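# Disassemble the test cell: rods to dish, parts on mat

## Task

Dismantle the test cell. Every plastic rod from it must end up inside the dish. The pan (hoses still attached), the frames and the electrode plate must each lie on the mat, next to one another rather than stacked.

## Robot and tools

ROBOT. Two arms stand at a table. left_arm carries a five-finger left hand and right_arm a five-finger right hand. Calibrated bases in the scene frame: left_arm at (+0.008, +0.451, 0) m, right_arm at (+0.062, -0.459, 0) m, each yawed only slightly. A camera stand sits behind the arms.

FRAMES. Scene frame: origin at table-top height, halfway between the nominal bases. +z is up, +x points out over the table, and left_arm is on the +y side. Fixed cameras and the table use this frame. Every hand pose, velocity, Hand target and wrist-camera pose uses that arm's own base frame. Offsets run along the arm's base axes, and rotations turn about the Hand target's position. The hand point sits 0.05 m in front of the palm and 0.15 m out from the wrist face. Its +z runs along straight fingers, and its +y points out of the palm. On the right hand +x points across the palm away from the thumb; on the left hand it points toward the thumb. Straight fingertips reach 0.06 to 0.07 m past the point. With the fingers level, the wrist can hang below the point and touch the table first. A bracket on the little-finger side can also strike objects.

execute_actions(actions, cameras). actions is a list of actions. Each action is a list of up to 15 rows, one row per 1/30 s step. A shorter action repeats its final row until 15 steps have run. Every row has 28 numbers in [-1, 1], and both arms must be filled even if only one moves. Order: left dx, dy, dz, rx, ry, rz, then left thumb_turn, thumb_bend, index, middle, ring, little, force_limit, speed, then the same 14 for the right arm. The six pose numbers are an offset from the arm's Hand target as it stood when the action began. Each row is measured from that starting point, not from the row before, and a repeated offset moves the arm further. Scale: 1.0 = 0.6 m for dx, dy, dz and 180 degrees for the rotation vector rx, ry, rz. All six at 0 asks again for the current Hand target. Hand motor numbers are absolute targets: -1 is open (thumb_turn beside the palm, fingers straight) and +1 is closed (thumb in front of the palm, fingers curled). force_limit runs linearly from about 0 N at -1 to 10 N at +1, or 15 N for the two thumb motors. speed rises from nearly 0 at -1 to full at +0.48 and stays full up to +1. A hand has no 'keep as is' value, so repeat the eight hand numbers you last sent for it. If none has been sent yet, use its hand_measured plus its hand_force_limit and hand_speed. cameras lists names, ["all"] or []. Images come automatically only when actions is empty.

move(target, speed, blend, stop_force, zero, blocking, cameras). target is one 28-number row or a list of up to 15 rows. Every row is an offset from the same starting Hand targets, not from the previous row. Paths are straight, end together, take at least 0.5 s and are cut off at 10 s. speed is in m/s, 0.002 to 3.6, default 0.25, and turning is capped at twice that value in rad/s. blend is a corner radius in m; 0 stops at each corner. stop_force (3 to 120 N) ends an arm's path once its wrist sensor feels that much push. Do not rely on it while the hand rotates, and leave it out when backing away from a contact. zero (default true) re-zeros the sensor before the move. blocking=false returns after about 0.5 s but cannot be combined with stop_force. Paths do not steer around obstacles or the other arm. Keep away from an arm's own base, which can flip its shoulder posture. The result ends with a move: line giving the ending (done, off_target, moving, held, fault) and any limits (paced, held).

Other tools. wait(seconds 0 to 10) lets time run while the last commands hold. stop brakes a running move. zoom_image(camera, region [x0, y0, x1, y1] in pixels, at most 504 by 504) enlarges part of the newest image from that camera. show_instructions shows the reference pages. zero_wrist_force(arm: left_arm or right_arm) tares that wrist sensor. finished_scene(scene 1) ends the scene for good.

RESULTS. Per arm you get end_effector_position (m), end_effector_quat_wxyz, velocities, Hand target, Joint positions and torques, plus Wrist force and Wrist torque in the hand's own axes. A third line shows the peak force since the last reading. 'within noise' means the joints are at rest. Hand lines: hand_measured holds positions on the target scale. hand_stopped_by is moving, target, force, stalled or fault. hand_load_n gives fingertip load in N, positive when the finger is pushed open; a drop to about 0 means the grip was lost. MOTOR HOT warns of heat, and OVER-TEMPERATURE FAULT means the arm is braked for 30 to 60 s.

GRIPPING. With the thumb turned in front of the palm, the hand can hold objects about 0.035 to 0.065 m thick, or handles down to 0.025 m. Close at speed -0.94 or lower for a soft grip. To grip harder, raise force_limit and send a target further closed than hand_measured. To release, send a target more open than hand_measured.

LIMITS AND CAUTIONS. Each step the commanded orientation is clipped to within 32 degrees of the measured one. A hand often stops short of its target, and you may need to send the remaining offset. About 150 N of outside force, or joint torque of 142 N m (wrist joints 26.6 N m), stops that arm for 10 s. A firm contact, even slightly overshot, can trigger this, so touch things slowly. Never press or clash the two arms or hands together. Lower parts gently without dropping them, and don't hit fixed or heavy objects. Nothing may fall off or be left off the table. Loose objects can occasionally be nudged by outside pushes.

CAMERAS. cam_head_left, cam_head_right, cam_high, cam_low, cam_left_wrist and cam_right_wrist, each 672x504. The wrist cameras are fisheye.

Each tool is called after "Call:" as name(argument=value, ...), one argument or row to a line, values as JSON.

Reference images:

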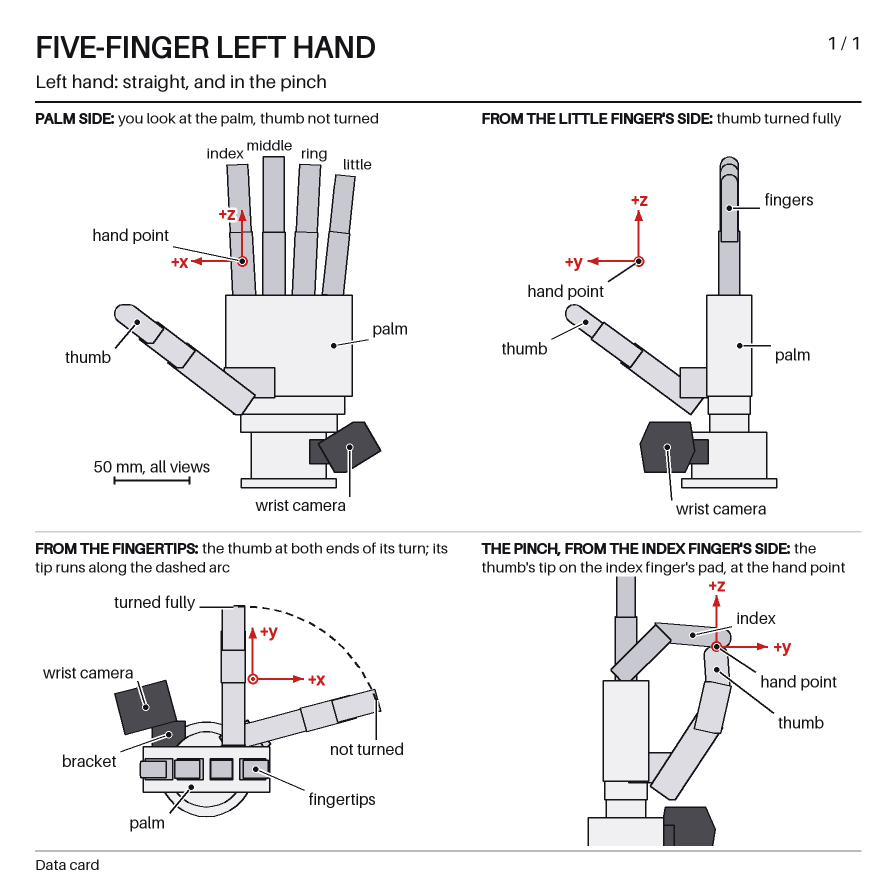

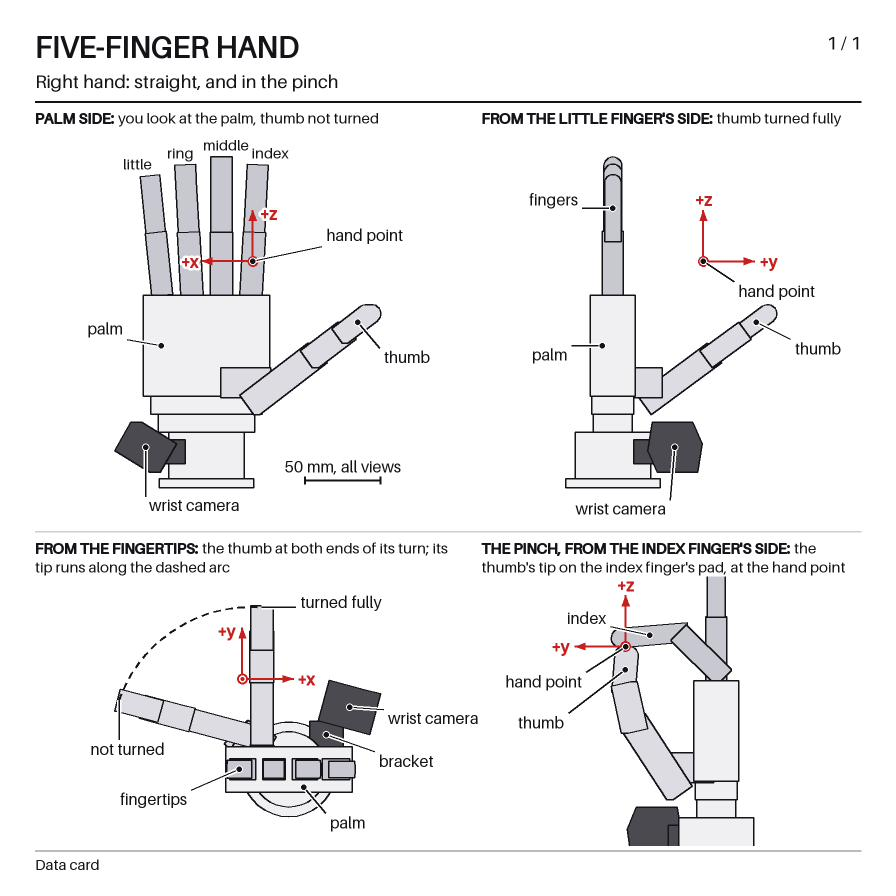

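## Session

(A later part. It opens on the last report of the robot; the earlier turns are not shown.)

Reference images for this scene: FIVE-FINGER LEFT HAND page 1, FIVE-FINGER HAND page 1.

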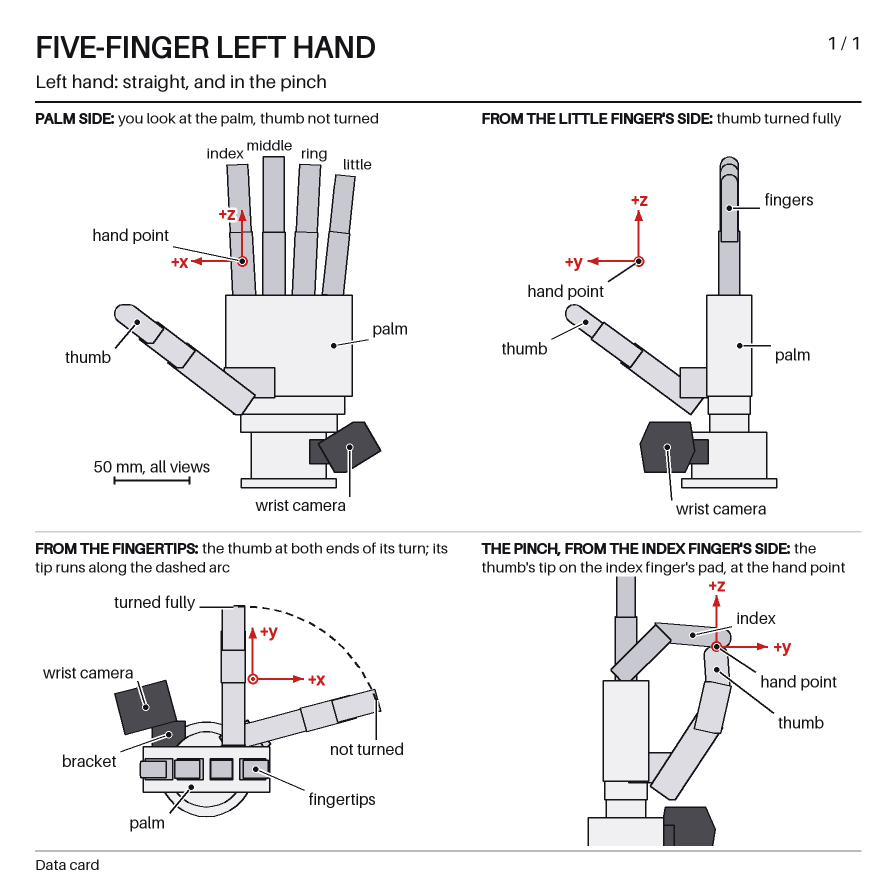

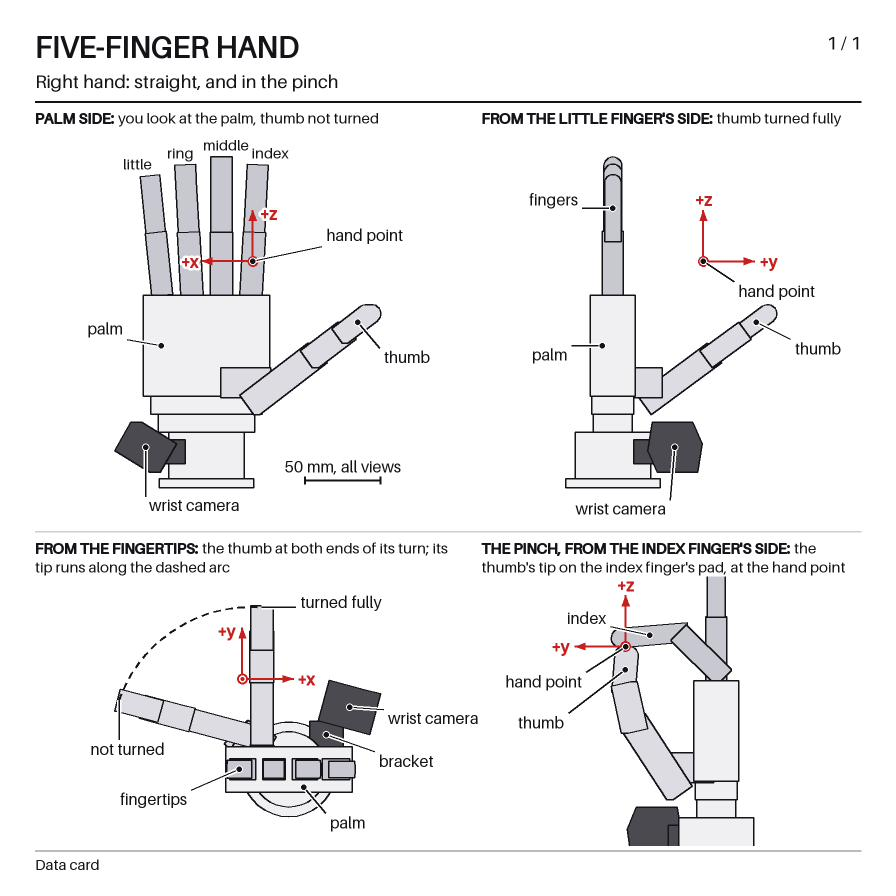

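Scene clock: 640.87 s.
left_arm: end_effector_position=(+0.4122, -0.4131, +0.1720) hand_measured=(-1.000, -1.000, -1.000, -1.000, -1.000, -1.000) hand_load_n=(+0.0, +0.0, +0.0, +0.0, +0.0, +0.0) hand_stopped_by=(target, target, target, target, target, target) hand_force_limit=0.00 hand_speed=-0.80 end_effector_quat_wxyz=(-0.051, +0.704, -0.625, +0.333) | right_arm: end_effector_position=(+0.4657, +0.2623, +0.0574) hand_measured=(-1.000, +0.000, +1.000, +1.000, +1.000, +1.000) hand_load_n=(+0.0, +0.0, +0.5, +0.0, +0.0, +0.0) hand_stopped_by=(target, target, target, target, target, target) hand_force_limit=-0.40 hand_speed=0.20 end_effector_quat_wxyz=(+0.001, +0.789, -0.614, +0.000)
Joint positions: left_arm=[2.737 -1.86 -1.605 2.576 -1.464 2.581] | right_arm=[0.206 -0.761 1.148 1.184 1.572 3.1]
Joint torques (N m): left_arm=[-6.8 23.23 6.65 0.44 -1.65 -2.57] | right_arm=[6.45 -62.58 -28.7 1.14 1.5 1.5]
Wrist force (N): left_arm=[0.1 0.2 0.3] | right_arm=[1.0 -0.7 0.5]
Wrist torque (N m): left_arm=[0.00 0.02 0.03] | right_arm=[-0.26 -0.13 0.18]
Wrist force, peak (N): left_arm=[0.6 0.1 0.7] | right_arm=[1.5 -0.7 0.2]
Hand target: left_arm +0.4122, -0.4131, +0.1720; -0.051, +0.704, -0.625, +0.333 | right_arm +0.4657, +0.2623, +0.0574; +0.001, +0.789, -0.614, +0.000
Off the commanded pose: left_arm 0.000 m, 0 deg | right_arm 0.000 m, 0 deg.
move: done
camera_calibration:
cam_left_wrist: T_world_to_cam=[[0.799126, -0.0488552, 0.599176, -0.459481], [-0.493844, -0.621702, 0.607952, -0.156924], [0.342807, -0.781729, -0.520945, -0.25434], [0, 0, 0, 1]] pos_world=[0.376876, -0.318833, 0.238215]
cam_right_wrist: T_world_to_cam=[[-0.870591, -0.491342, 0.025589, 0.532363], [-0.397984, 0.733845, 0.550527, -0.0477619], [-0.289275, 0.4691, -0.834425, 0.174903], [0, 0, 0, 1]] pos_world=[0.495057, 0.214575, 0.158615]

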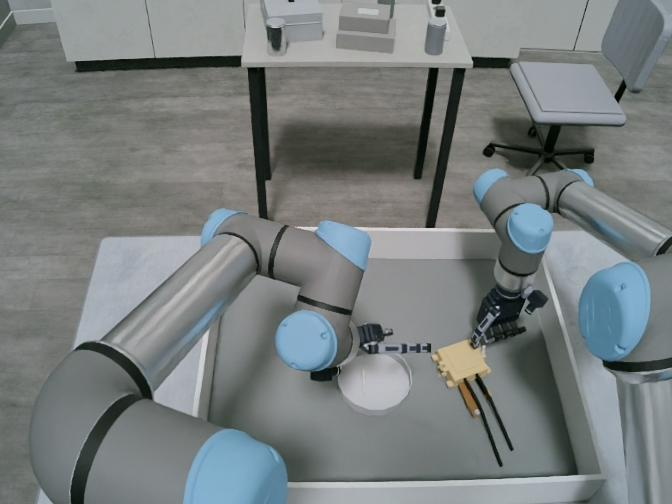

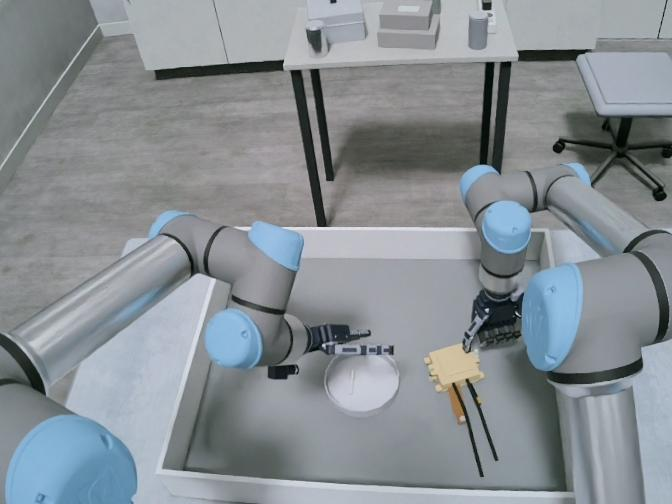

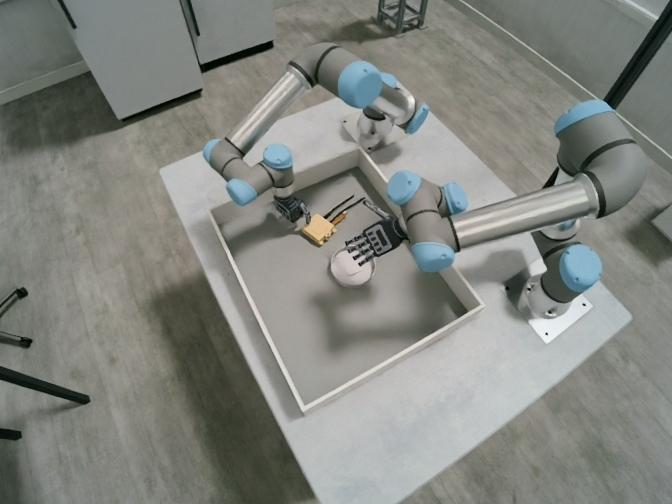

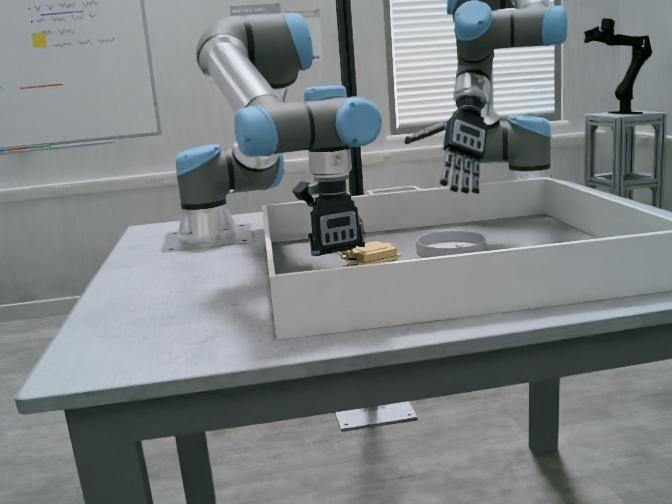

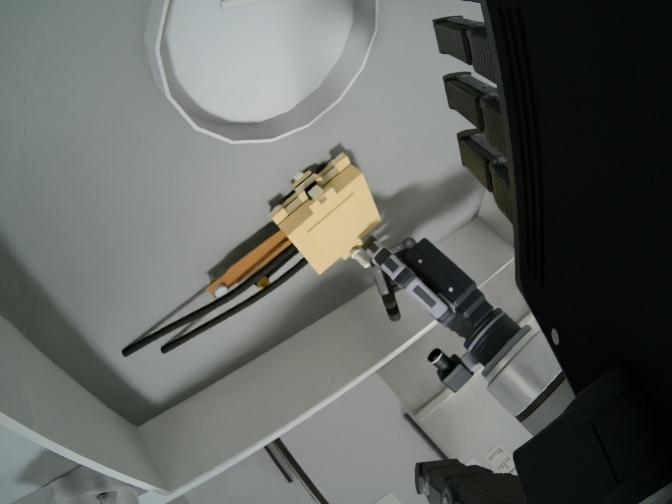

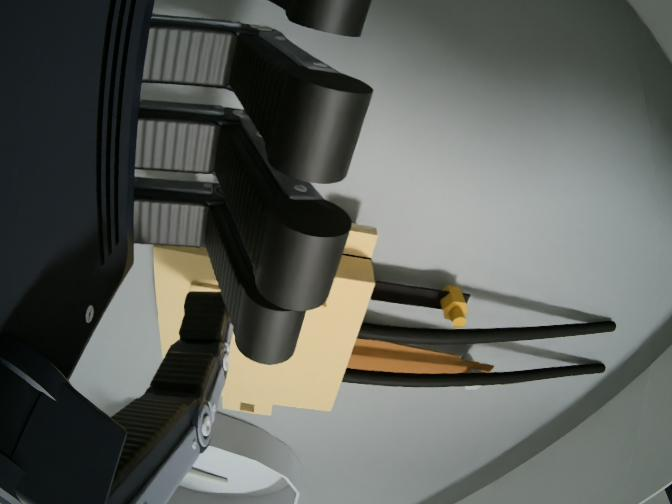

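Call:
move(
  target=[0,0,0,0,0,0,-1,-1,-1,-1,-1,-1,0,-0.8,-0.0125,-0.0045,-0.008,0,0,0,-1,0.0,1,1,1,1,-0.4,0.2],
  speed=0.03,
  stop_force=4,
  cameras=["cam_left_wrist", "cam_low", "cam_head_left", "cam_high"],
)

Call:
zoom_image(
  camera="cam_left_wrist",
  region=[320, 210, 420, 310],
)

Call:
zoom_image(
  camera="cam_low",
  region=[310, 190, 410, 290],
)

Call:
zoom_image(
  camera="cam_head_left",
  region=[450, 310, 520, 380],
)

Scene clock: 700.63 s.
left_arm: end_effector_position=(+0.4122, -0.4131, +0.1720) hand_measured=(-1.000, -1.000, -1.000, -1.000, -1.000, -1.000) hand_load_n=(-0.5, +0.0, +0.0, +0.0, +0.0, +0.0) hand_stopped_by=(target, target, target, target, target, target) hand_force_limit=0.00 hand_speed=-0.80 end_effector_quat_wxyz=(-0.051, +0.704, -0.625, +0.333) | right_arm: end_effector_position=(+0.4583, +0.2595, +0.0526) hand_measured=(-1.000, +0.000, +1.000, +1.000, +1.000, +1.000) hand_load_n=(+0.0, +0.5, +0.0, +0.0, +0.0, +0.0) hand_stopped_by=(target, target, target, target, target, target) hand_force_limit=-0.40 hand_speed=0.20 end_effector_quat_wxyz=(+0.001, +0.789, -0.614, +0.000)
Joint positions: left_arm=[2.737 -1.86 -1.605 2.576 -1.464 2.581] | right_arm=[0.204 -0.776 1.188 1.159 1.572 3.098]
Joint torques (N m): left_arm=[-6.08 23.53 6.24 0.45 -1.49 -2.5] | right_arm=[1.26 -40.66 -28.77 3.61 0.47 1.37]
Wrist force (N): left_arm=[0.3 0.1 0.0] | right_arm=[1.2 -0.7 0.2]
Wrist torque (N m): left_arm=[0.00 0.00 0.05] | right_arm=[-0.25 -0.15 0.20]
Wrist force, peak (N): left_arm=[0.5 0.3 0.5] | right_arm=[1.3 -1.1 0.4]
Hand target: left_arm +0.4122, -0.4131, +0.1720; -0.051, +0.704, -0.625, +0.333 | right_arm +0.4582, +0.2596, +0.0526; +0.001, +0.789, -0.614, +0.000
Off the commanded pose: left_arm 0.000 m, 0 deg | right_arm 0.000 m, 0 deg.
move: done
camera_calibration:
cam_left_wrist: T_world_to_cam=[[0.799126, -0.0488552, 0.599176, -0.459481], [-0.493844, -0.621702, 0.607952, -0.156924], [0.342807, -0.781729, -0.520945, -0.25434], [0, 0, 0, 1]] pos_world=[0.376876, -0.318833, 0.238215]
Images, in order (width x height): cam_head_left 672x504, cam_high 672x504, cam_low 672x504, cam_left_wrist 672x504.

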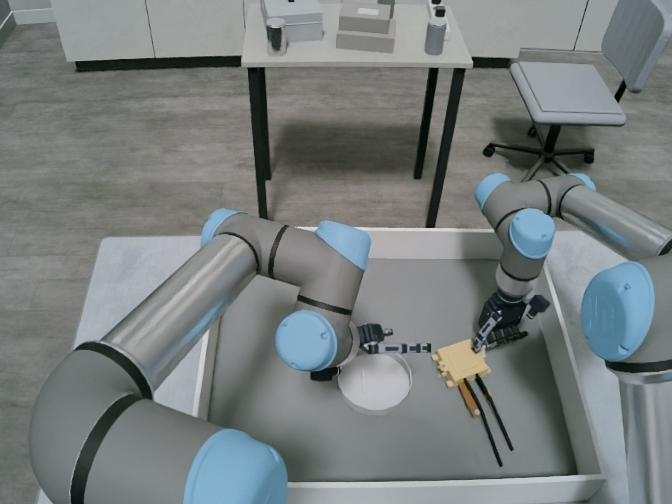

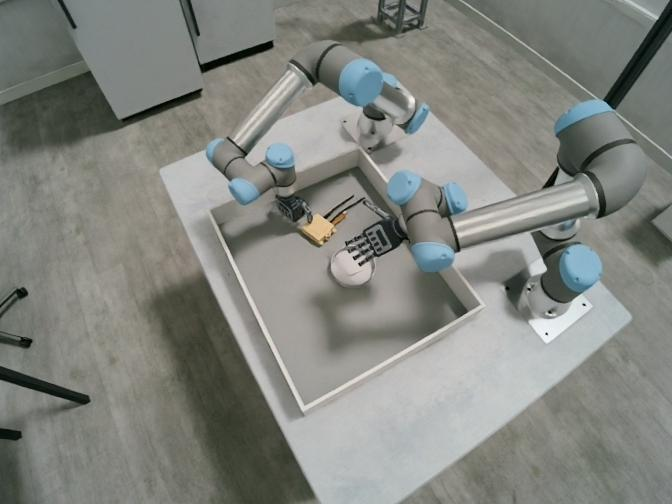

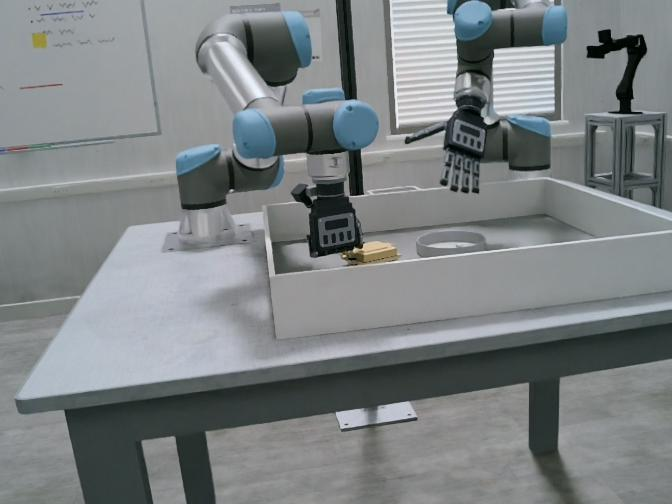

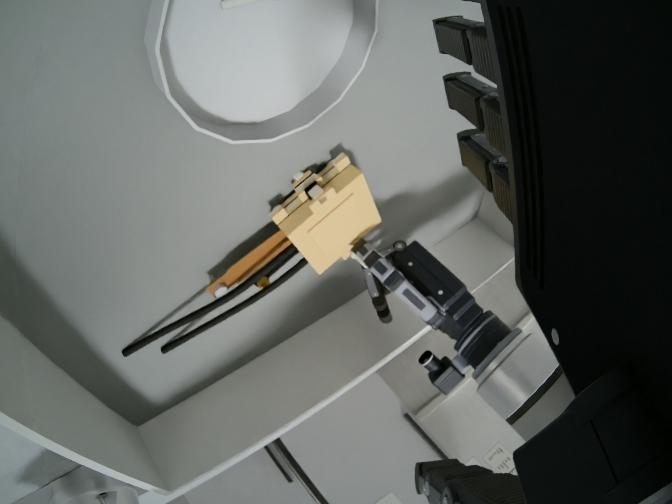

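Scaled by 5.040 from the camera's 672x504 image, which has a finer 960x720 frame.

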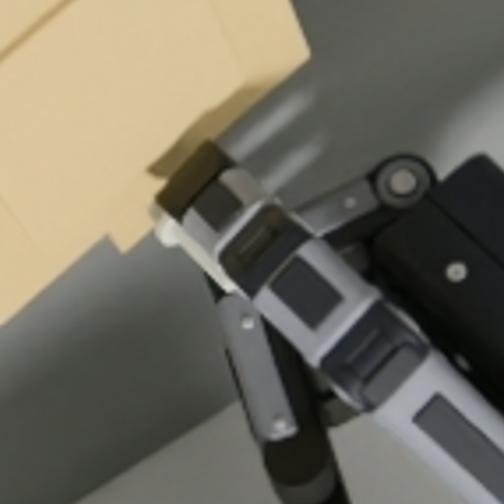

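Scaled by 5.040 from the camera's 672x504 image, which has a finer 960x720 frame.

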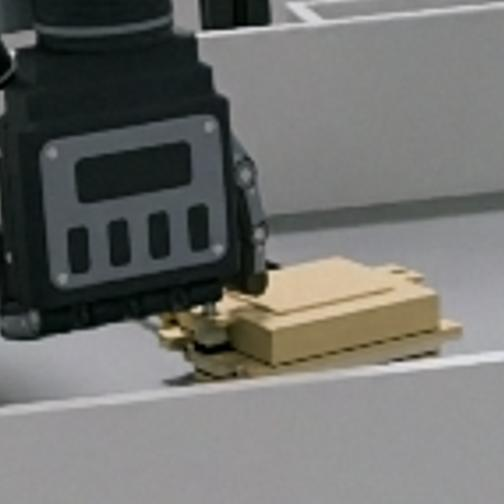

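Scaled by 7.200 from the camera's 672x504 image, which has a finer 960x720 frame.

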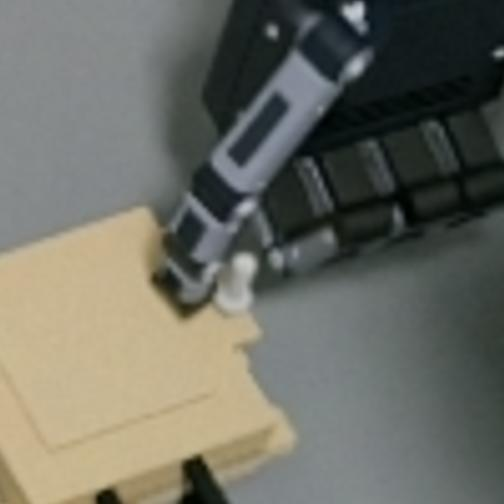

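Call:
move(
  target=[
    [0,0,0,0,0,0,-1,-1,-1,-1,-1,-1,0,-0.8,0.0,0.0,0.112,0,0,0,-1,0.0,1,1,1,1,-0.4,0.2],
    [0,0,0,0,0,0,-1,-1,-1,-1,-1,-1,0,-0.8,0.0563,0.0227,0.112,0,0,-0.5,1,-1,0.8,0.8,1,1,-0.4,0.2],
  ],
  speed=[0.15, 0.25],
  cameras=["cam_right_wrist", "cam_low"],
)

Call:
zoom_image(
  camera="cam_right_wrist",
  region=[130, 60, 550, 380],
)

Scene clock: 797.57 s.
left_arm: end_effector_position=(+0.4122, -0.4131, +0.1720) hand_measured=(-1.000, -1.000, -1.000, -1.000, -1.000, -1.000) hand_load_n=(-0.5, +0.0, +0.0, +0.0, +0.0, +0.0) hand_stopped_by=(target, target, target, target, target, target) hand_force_limit=0.00 hand_speed=-0.80 end_effector_quat_wxyz=(-0.051, +0.704, -0.625, +0.333) | right_arm: end_effector_position=(+0.4920, +0.2732, +0.1198) hand_measured=(+1.000, -1.000, +0.800, +0.800, +1.000, +1.000) hand_load_n=(+0.5, +0.0, +0.0, +0.0, +0.5, +0.0) hand_stopped_by=(target, target, target, target, target, target) hand_force_limit=-0.40 hand_speed=0.20 end_effector_quat_wxyz=(-0.001, -0.124, +0.992, +0.000)
Joint positions: left_arm=[2.737 -1.86 -1.605 2.576 -1.464 2.581] | right_arm=[0.15 -0.976 1.354 1.194 1.57 4.615]
Joint torques (N m): left_arm=[-7.19 22.16 6.73 0.44 -1.54 -2.42] | right_arm=[-7.37 -33.6 -27.09 3.2 -0.01 1.37]
Wrist force (N): left_arm=[0.2 0.0 0.4] | right_arm=[1.0 -0.7 0.3]
Wrist torque (N m): left_arm=[-0.04 0.02 0.04] | right_arm=[-0.21 -0.13 0.15]
Wrist force, peak (N): left_arm=[0.6 0.3 0.5] | right_arm=[1.4 -0.7 1.8]
Hand target: left_arm +0.4122, -0.4131, +0.1720; -0.051, +0.704, -0.625, +0.333 | right_arm +0.4920, +0.2732, +0.1198; -0.001, -0.124, +0.992, +0.000
Off the commanded pose: left_arm 0.000 m, 0 deg | right_arm 0.000 m, 0 deg.
move: done
camera_calibration:
cam_right_wrist: T_world_to_cam=[[-0.491379, 0.870575, 0.0254007, 0.000409266], [0.733762, 0.398094, 0.550558, -0.544747], [0.46919, 0.289171, -0.834411, -0.0945442], [0, 0, 0, 1]] pos_world=[0.444275, 0.243844, 0.221015]
Images, in order (width x height): cam_low 672x504, cam_right_wrist 672x504.

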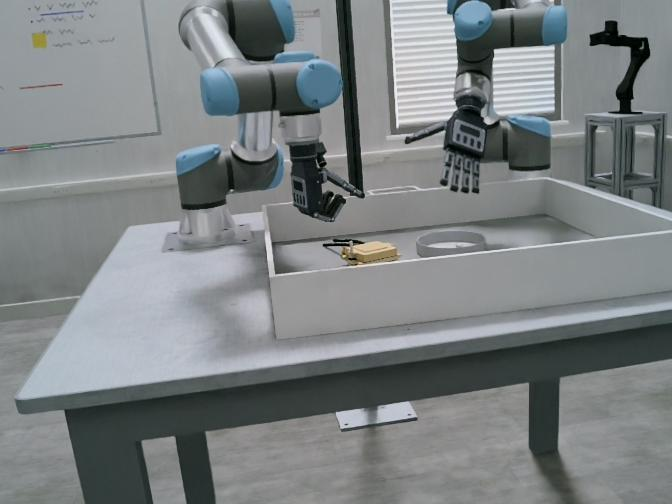

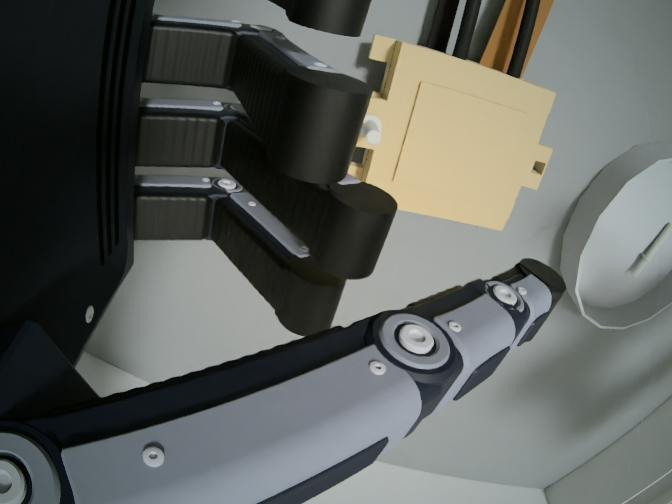

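Scaled by 1.200 from the camera's 672x504 image, which has a finer 960x720 frame.

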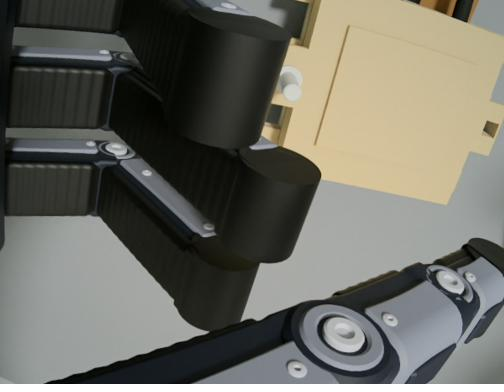

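Call:
move(
  target=[0,0,0,0,0,0,-1,-1,-1,-1,-1,-1,0,-0.8,0,0,0,0,0,0,1,0.3,0.62,0.62,1,1,-0.5,-0.6],
  cameras=["cam_right_wrist", "cam_low", "cam_left_wrist"],
)

Call:
zoom_image(
  camera="cam_low",
  region=[270, 140, 390, 260],
)

Call:
zoom_image(
  camera="cam_left_wrist",
  region=[300, 200, 500, 400],
)

Scene clock: 851.57 s.
left_arm: end_effector_position=(+0.4122, -0.4131, +0.1720) hand_measured=(-1.000, -1.000, -1.000, -1.000, -1.000, -1.000) hand_load_n=(+0.0, +0.0, +0.0, +0.0, +0.0, +0.0) hand_stopped_by=(target, target, target, target, target, target) hand_force_limit=0.00 hand_speed=-0.80 end_effector_quat_wxyz=(-0.051, +0.704, -0.625, +0.333) | right_arm: end_effector_position=(+0.4920, +0.2732, +0.1198) hand_measured=(+1.000, -0.472, +0.620, +0.620, +1.000, +1.000) hand_load_n=(+0.5, +4.0, +0.0, +0.5, +0.5, +0.0) hand_stopped_by=(target, force, target, target, target, target) hand_force_limit=-0.50 hand_speed=-0.60 end_effector_quat_wxyz=(-0.001, -0.124, +0.992, +0.000)
Joint positions: left_arm=[2.737 -1.86 -1.605 2.576 -1.464 2.581] | right_arm=[0.15 -0.976 1.354 1.194 1.57 4.615]
Joint torques (N m): left_arm=[-6.48 23.41 7.66 0.44 -1.57 -2.58] | right_arm=[-7.55 -33.48 -20.56 1.3 -1.93 1.05]
Wrist force (N): left_arm=[0.2 0.1 0.2] | right_arm=[1.0 -0.6 0.4]
Wrist torque (N m): left_arm=[-0.02 0.01 0.04] | right_arm=[-0.22 -0.13 0.15]
Wrist force, peak (N): left_arm=[0.6 0.1 0.6] | right_arm=[1.1 -1.3 0.4]
Hand target: left_arm +0.4122, -0.4131, +0.1720; -0.051, +0.704, -0.625, +0.333 | right_arm +0.4920, +0.2732, +0.1198; -0.001, -0.124, +0.992, +0.000
Off the commanded pose: left_arm 0.000 m, 0 deg | right_arm 0.000 m, 0 deg.
move: done
camera_calibration:
cam_left_wrist: T_world_to_cam=[[0.799126, -0.0488552, 0.599176, -0.459481], [-0.493844, -0.621702, 0.607952, -0.156924], [0.342807, -0.781729, -0.520945, -0.25434], [0, 0, 0, 1]] pos_world=[0.376876, -0.318833, 0.238215]
cam_right_wrist: T_world_to_cam=[[-0.491378, 0.870571, 0.0255624, 0.000374304], [0.733821, 0.398027, 0.550528, -0.54475], [0.469099, 0.289275, -0.834425, -0.0945267], [0, 0, 0, 1]] pos_world=[0.444275, 0.243843, 0.221015]
Images, in order (width x height): cam_low 672x504, cam_left_wrist 672x504, cam_right_wrist 672x504.

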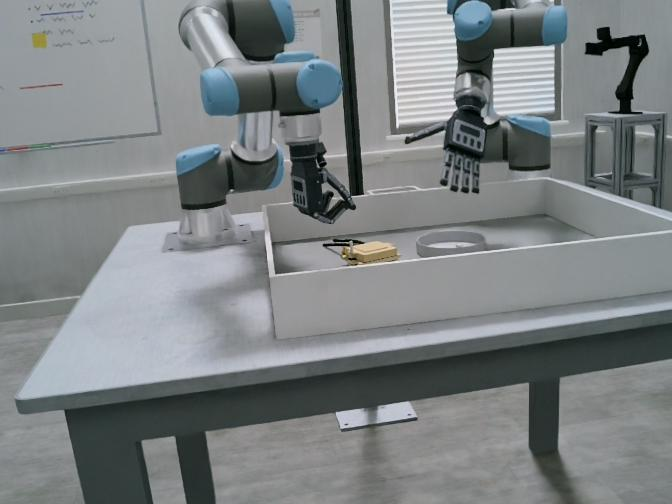

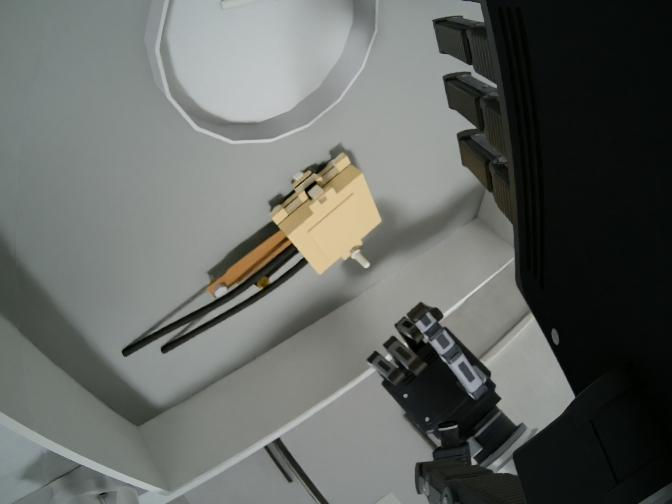

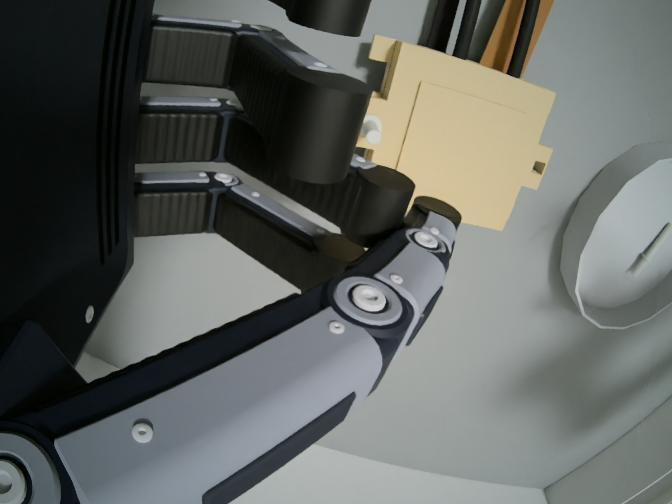

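Scaled by 4.200 from the camera's 672x504 image, which has a finer 960x720 frame.

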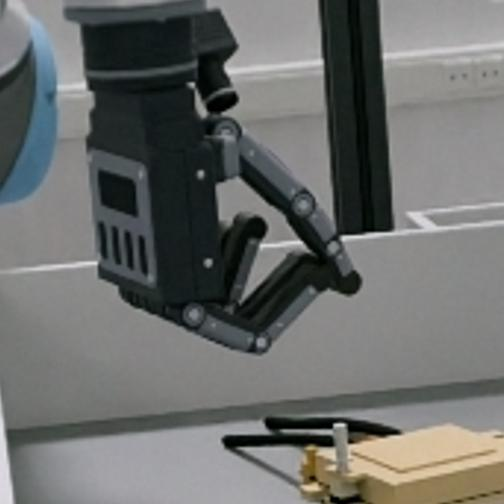

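Scaled by 2.520 from the camera's 672x504 image, which has a finer 960x720 frame.

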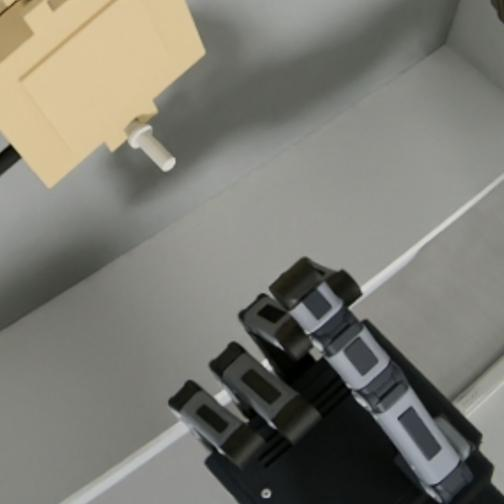

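Call:
move(
  target=[
    [0,0,0,0,0,0,-1,-1,-1,-1,-1,-1,0,-0.8,-0.0018,-0.0133,-0.04,-0.1075,-0.0273,0,1,-1,0.62,0.62,1,1,-0.4,0],
    [0,0,0,0,0,0,-1,-1,-1,-1,-1,-1,0,-0.8,-0.0018,-0.0133,-0.1247,-0.1075,-0.0273,0,1,-1,0.62,0.62,1,1,-0.4,0],
  ],
  speed=[0.15, 0.05],
  cameras=["cam_right_wrist", "cam_low", "cam_left_wrist", "cam_head_left", "cam_high"],
)

Call:
zoom_image(
  camera="cam_low",
  region=[300, 180, 400, 280],
)

Call:
zoom_image(
  camera="cam_left_wrist",
  region=[310, 200, 430, 320],
)

Call:
zoom_image(
  camera="cam_head_left",
  region=[450, 310, 520, 380],
)

Scene clock: 912.93 s.
left_arm: end_effector_position=(+0.4122, -0.4131, +0.1720) hand_measured=(-1.000, -1.000, -1.000, -1.000, -1.000, -1.000) hand_load_n=(+0.0, +0.0, +0.0, +0.0, +0.0, +0.0) hand_stopped_by=(target, target, target, target, target, target) hand_force_limit=0.00 hand_speed=-0.80 end_effector_quat_wxyz=(-0.051, +0.704, -0.625, +0.333) | right_arm: end_effector_position=(+0.4908, +0.2652, +0.0447) hand_measured=(+1.000, -1.000, +0.620, +0.620, +1.000, +1.000) hand_load_n=(+0.0, +0.0, +0.0, +0.0, +0.0, +0.0) hand_stopped_by=(target, target, target, target, target, target) hand_force_limit=-0.40 hand_speed=0.00 end_effector_quat_wxyz=(+0.021, -0.122, +0.977, -0.172)
Joint positions: left_arm=[2.737 -1.86 -1.605 2.576 -1.464 2.581] | right_arm=[0.31 -0.866 1.367 1.094 1.918 4.779]
Joint torques (N m): left_arm=[-5.49 23.25 7.81 0.38 -1.46 -2.42] | right_arm=[-4.87 -58.81 -27.51 3.31 1.92 1.15]
Wrist force (N): left_arm=[0.2 0.0 0.3] | right_arm=[1.1 -0.4 0.1]
Wrist torque (N m): left_arm=[-0.03 0.02 0.04] | right_arm=[-0.17 -0.20 0.20]
Wrist force, peak (N): left_arm=[0.3 0.2 0.7] | right_arm=[1.0 -1.6 0.0]
Hand target: left_arm +0.4122, -0.4131, +0.1720; -0.051, +0.704, -0.625, +0.333 | right_arm +0.4909, +0.2652, +0.0449; +0.021, -0.122, +0.977, -0.172
Off the commanded pose: left_arm 0.000 m, 0 deg | right_arm 0.000 m, 0 deg.
move: done
camera_calibration:
cam_left_wrist: T_world_to_cam=[[0.799126, -0.0488552, 0.599176, -0.459481], [-0.493844, -0.621702, 0.607952, -0.156924], [0.342807, -0.781729, -0.520945, -0.25434], [0, 0, 0, 1]] pos_world=[0.376876, -0.318833, 0.238215]
cam_right_wrist: T_world_to_cam=[[-0.47938, 0.822796, -0.305288, 0.0302654], [0.690772, 0.568326, 0.447035, -0.518822], [0.541322, 0.00341548, -0.840808, -0.113612], [0, 0, 0, 1]] pos_world=[0.434397, 0.270346, 0.145646]
Images, in order (width x height): cam_head_left 672x504, cam_high 672x504, cam_low 672x504, cam_left_wrist 672x504, cam_right_wrist 672x504.

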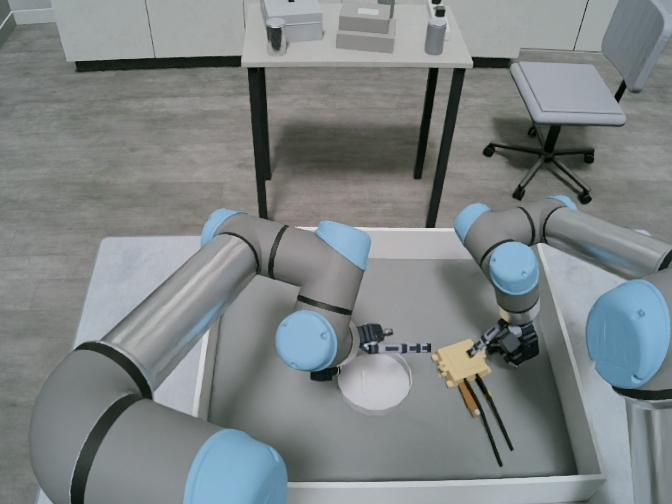

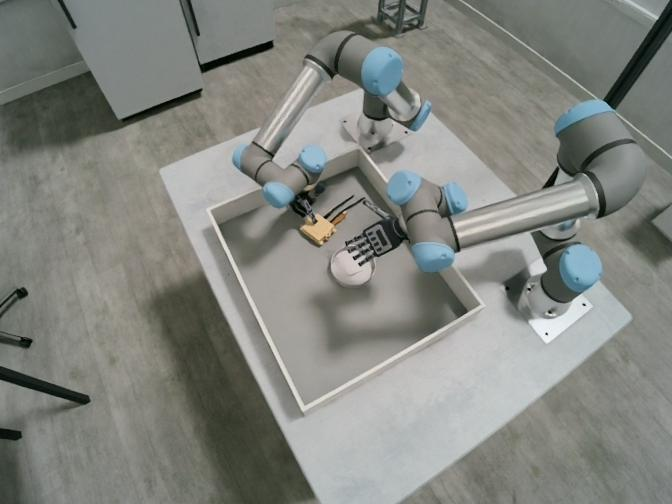

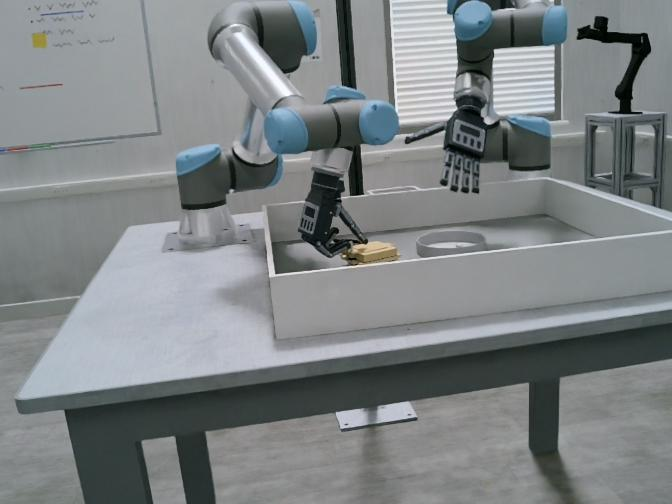

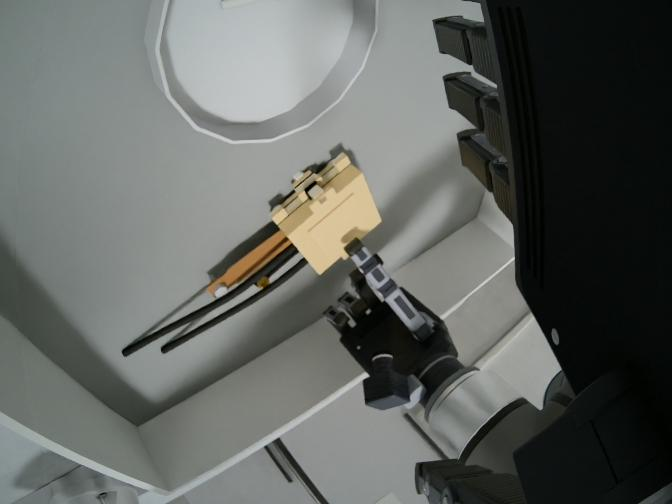

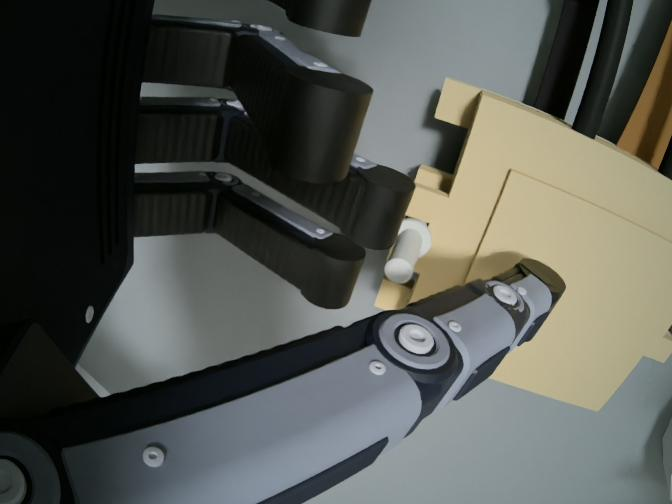

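Scaled by 5.040 from the camera's 672x504 image, which has a finer 960x720 frame.

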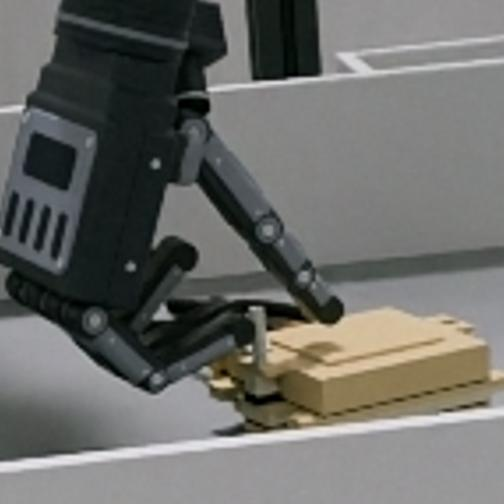

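Scaled by 4.200 from the camera's 672x504 image, which has a finer 960x720 frame.

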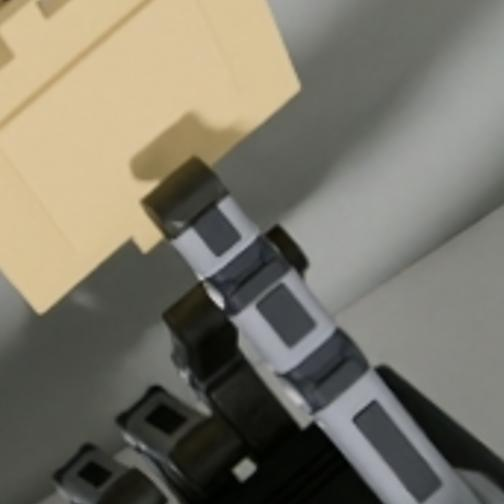

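Scaled by 7.200 from the camera's 672x504 image, which has a finer 960x720 frame.

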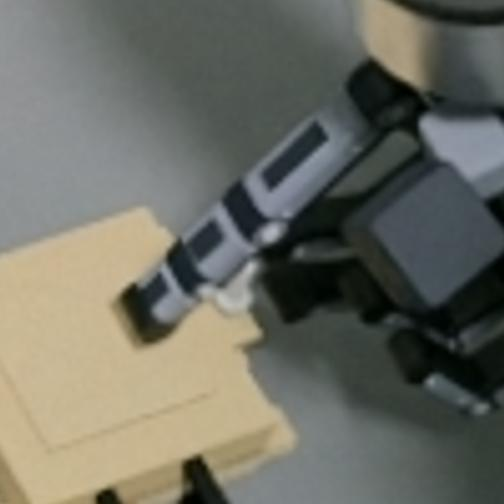

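Call:
move(
  target=[0,0,0,0,0,0,-1,-1,-1,-1,-1,-1,0,-0.8,-0.0021,0.0081,0,0,0,0,1,-1,0.62,0.62,1,1,-0.4,0],
  speed=0.01,
  stop_force=3,
  cameras=["cam_right_wrist", "cam_low"],
)

Call:
zoom_image(
  camera="cam_right_wrist",
  region=[300, 160, 500, 360],
)

Call:
zoom_image(
  camera="cam_low",
  region=[300, 180, 400, 280],
)

Scene clock: 932.67 s.
left_arm: end_effector_position=(+0.4122, -0.4131, +0.1720) hand_measured=(-1.000, -1.000, -1.000, -1.000, -1.000, -1.000) hand_load_n=(-0.5, +0.0, +0.0, +0.0, +0.0, +0.0) hand_stopped_by=(target, target, target, target, target, target) hand_force_limit=0.00 hand_speed=-0.80 end_effector_quat_wxyz=(-0.051, +0.704, -0.625, +0.333) | right_arm: end_effector_position=(+0.4897, +0.2701, +0.0449) hand_measured=(+1.000, -1.000, +0.620, +0.620, +1.000, +1.000) hand_load_n=(+0.0, +0.0, +0.0, +0.0, +0.0, +0.0) hand_stopped_by=(target, target, target, target, target, target) hand_force_limit=-0.40 hand_speed=0.00 end_effector_quat_wxyz=(+0.021, -0.122, +0.977, -0.172)
Joint positions: left_arm=[2.737 -1.86 -1.605 2.576 -1.464 2.581] | right_arm=[0.32 -0.863 1.361 1.1 1.918 4.789]
Joint torques (N m): left_arm=[-6.04 23.85 8.29 0.46 -1.56 -2.56] | right_arm=[-7.68 -54.35 -4.48 1.02 -1.66 -1.49]
Wrist force (N): left_arm=[0.2 -0.2 0.2] | right_arm=[1.2 -0.2 0.1]
Wrist torque (N m): left_arm=[-0.05 0.01 0.05] | right_arm=[-0.14 -0.21 0.13]
Wrist force, peak (N): left_arm=[0.7 0.0 0.3] | right_arm=[1.5 -0.3 0.2]
Hand target: left_arm +0.4122, -0.4131, +0.1720; -0.051, +0.704, -0.625, +0.333 | right_arm +0.4897, +0.2701, +0.0449; +0.021, -0.122, +0.977, -0.172
Off the commanded pose: left_arm 0.000 m, 0 deg | right_arm 0.000 m, 0 deg.
move: done
camera_calibration:
cam_right_wrist: T_world_to_cam=[[-0.479222, 0.822858, -0.30537, 0.0256458], [0.690607, 0.568236, 0.447403, -0.520824], [0.541671, 0.00351464, -0.840583, -0.113021], [0, 0, 0, 1]] pos_world=[0.433195, 0.275245, 0.145846]
Images, in order (width x height): cam_low 672x504, cam_right_wrist 672x504.

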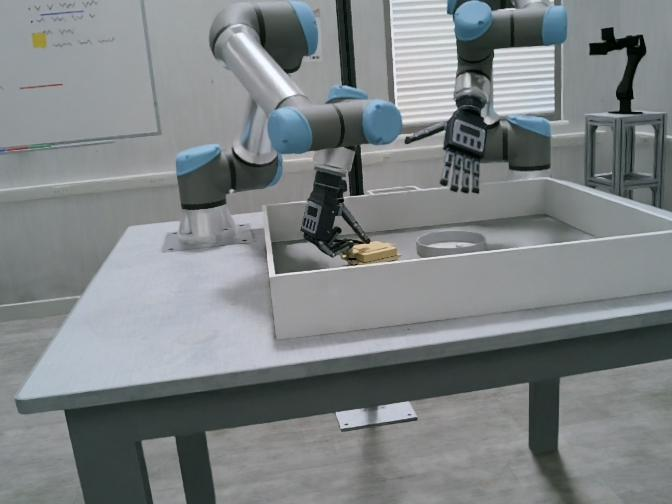

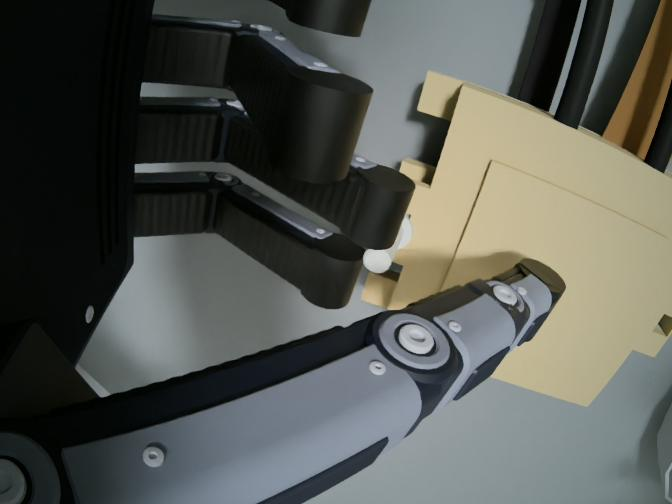

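Scaled by 2.520 from the camera's 672x504 image, which has a finer 960x720 frame.

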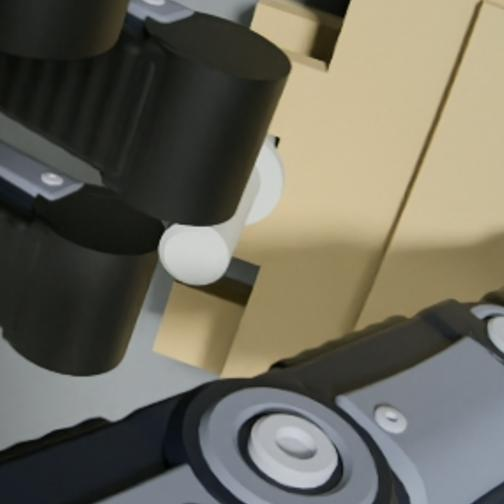

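Scaled by 5.040 from the camera's 672x504 image, which has a finer 960x720 frame.

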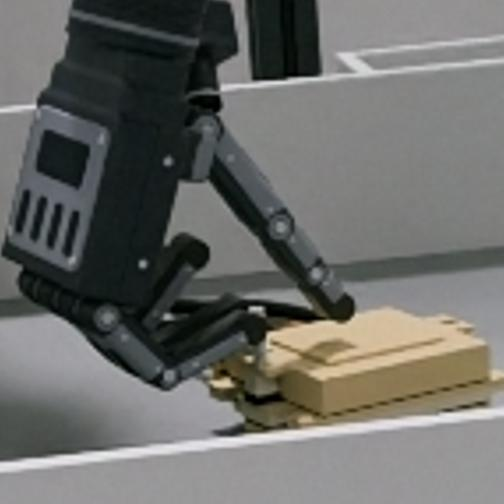

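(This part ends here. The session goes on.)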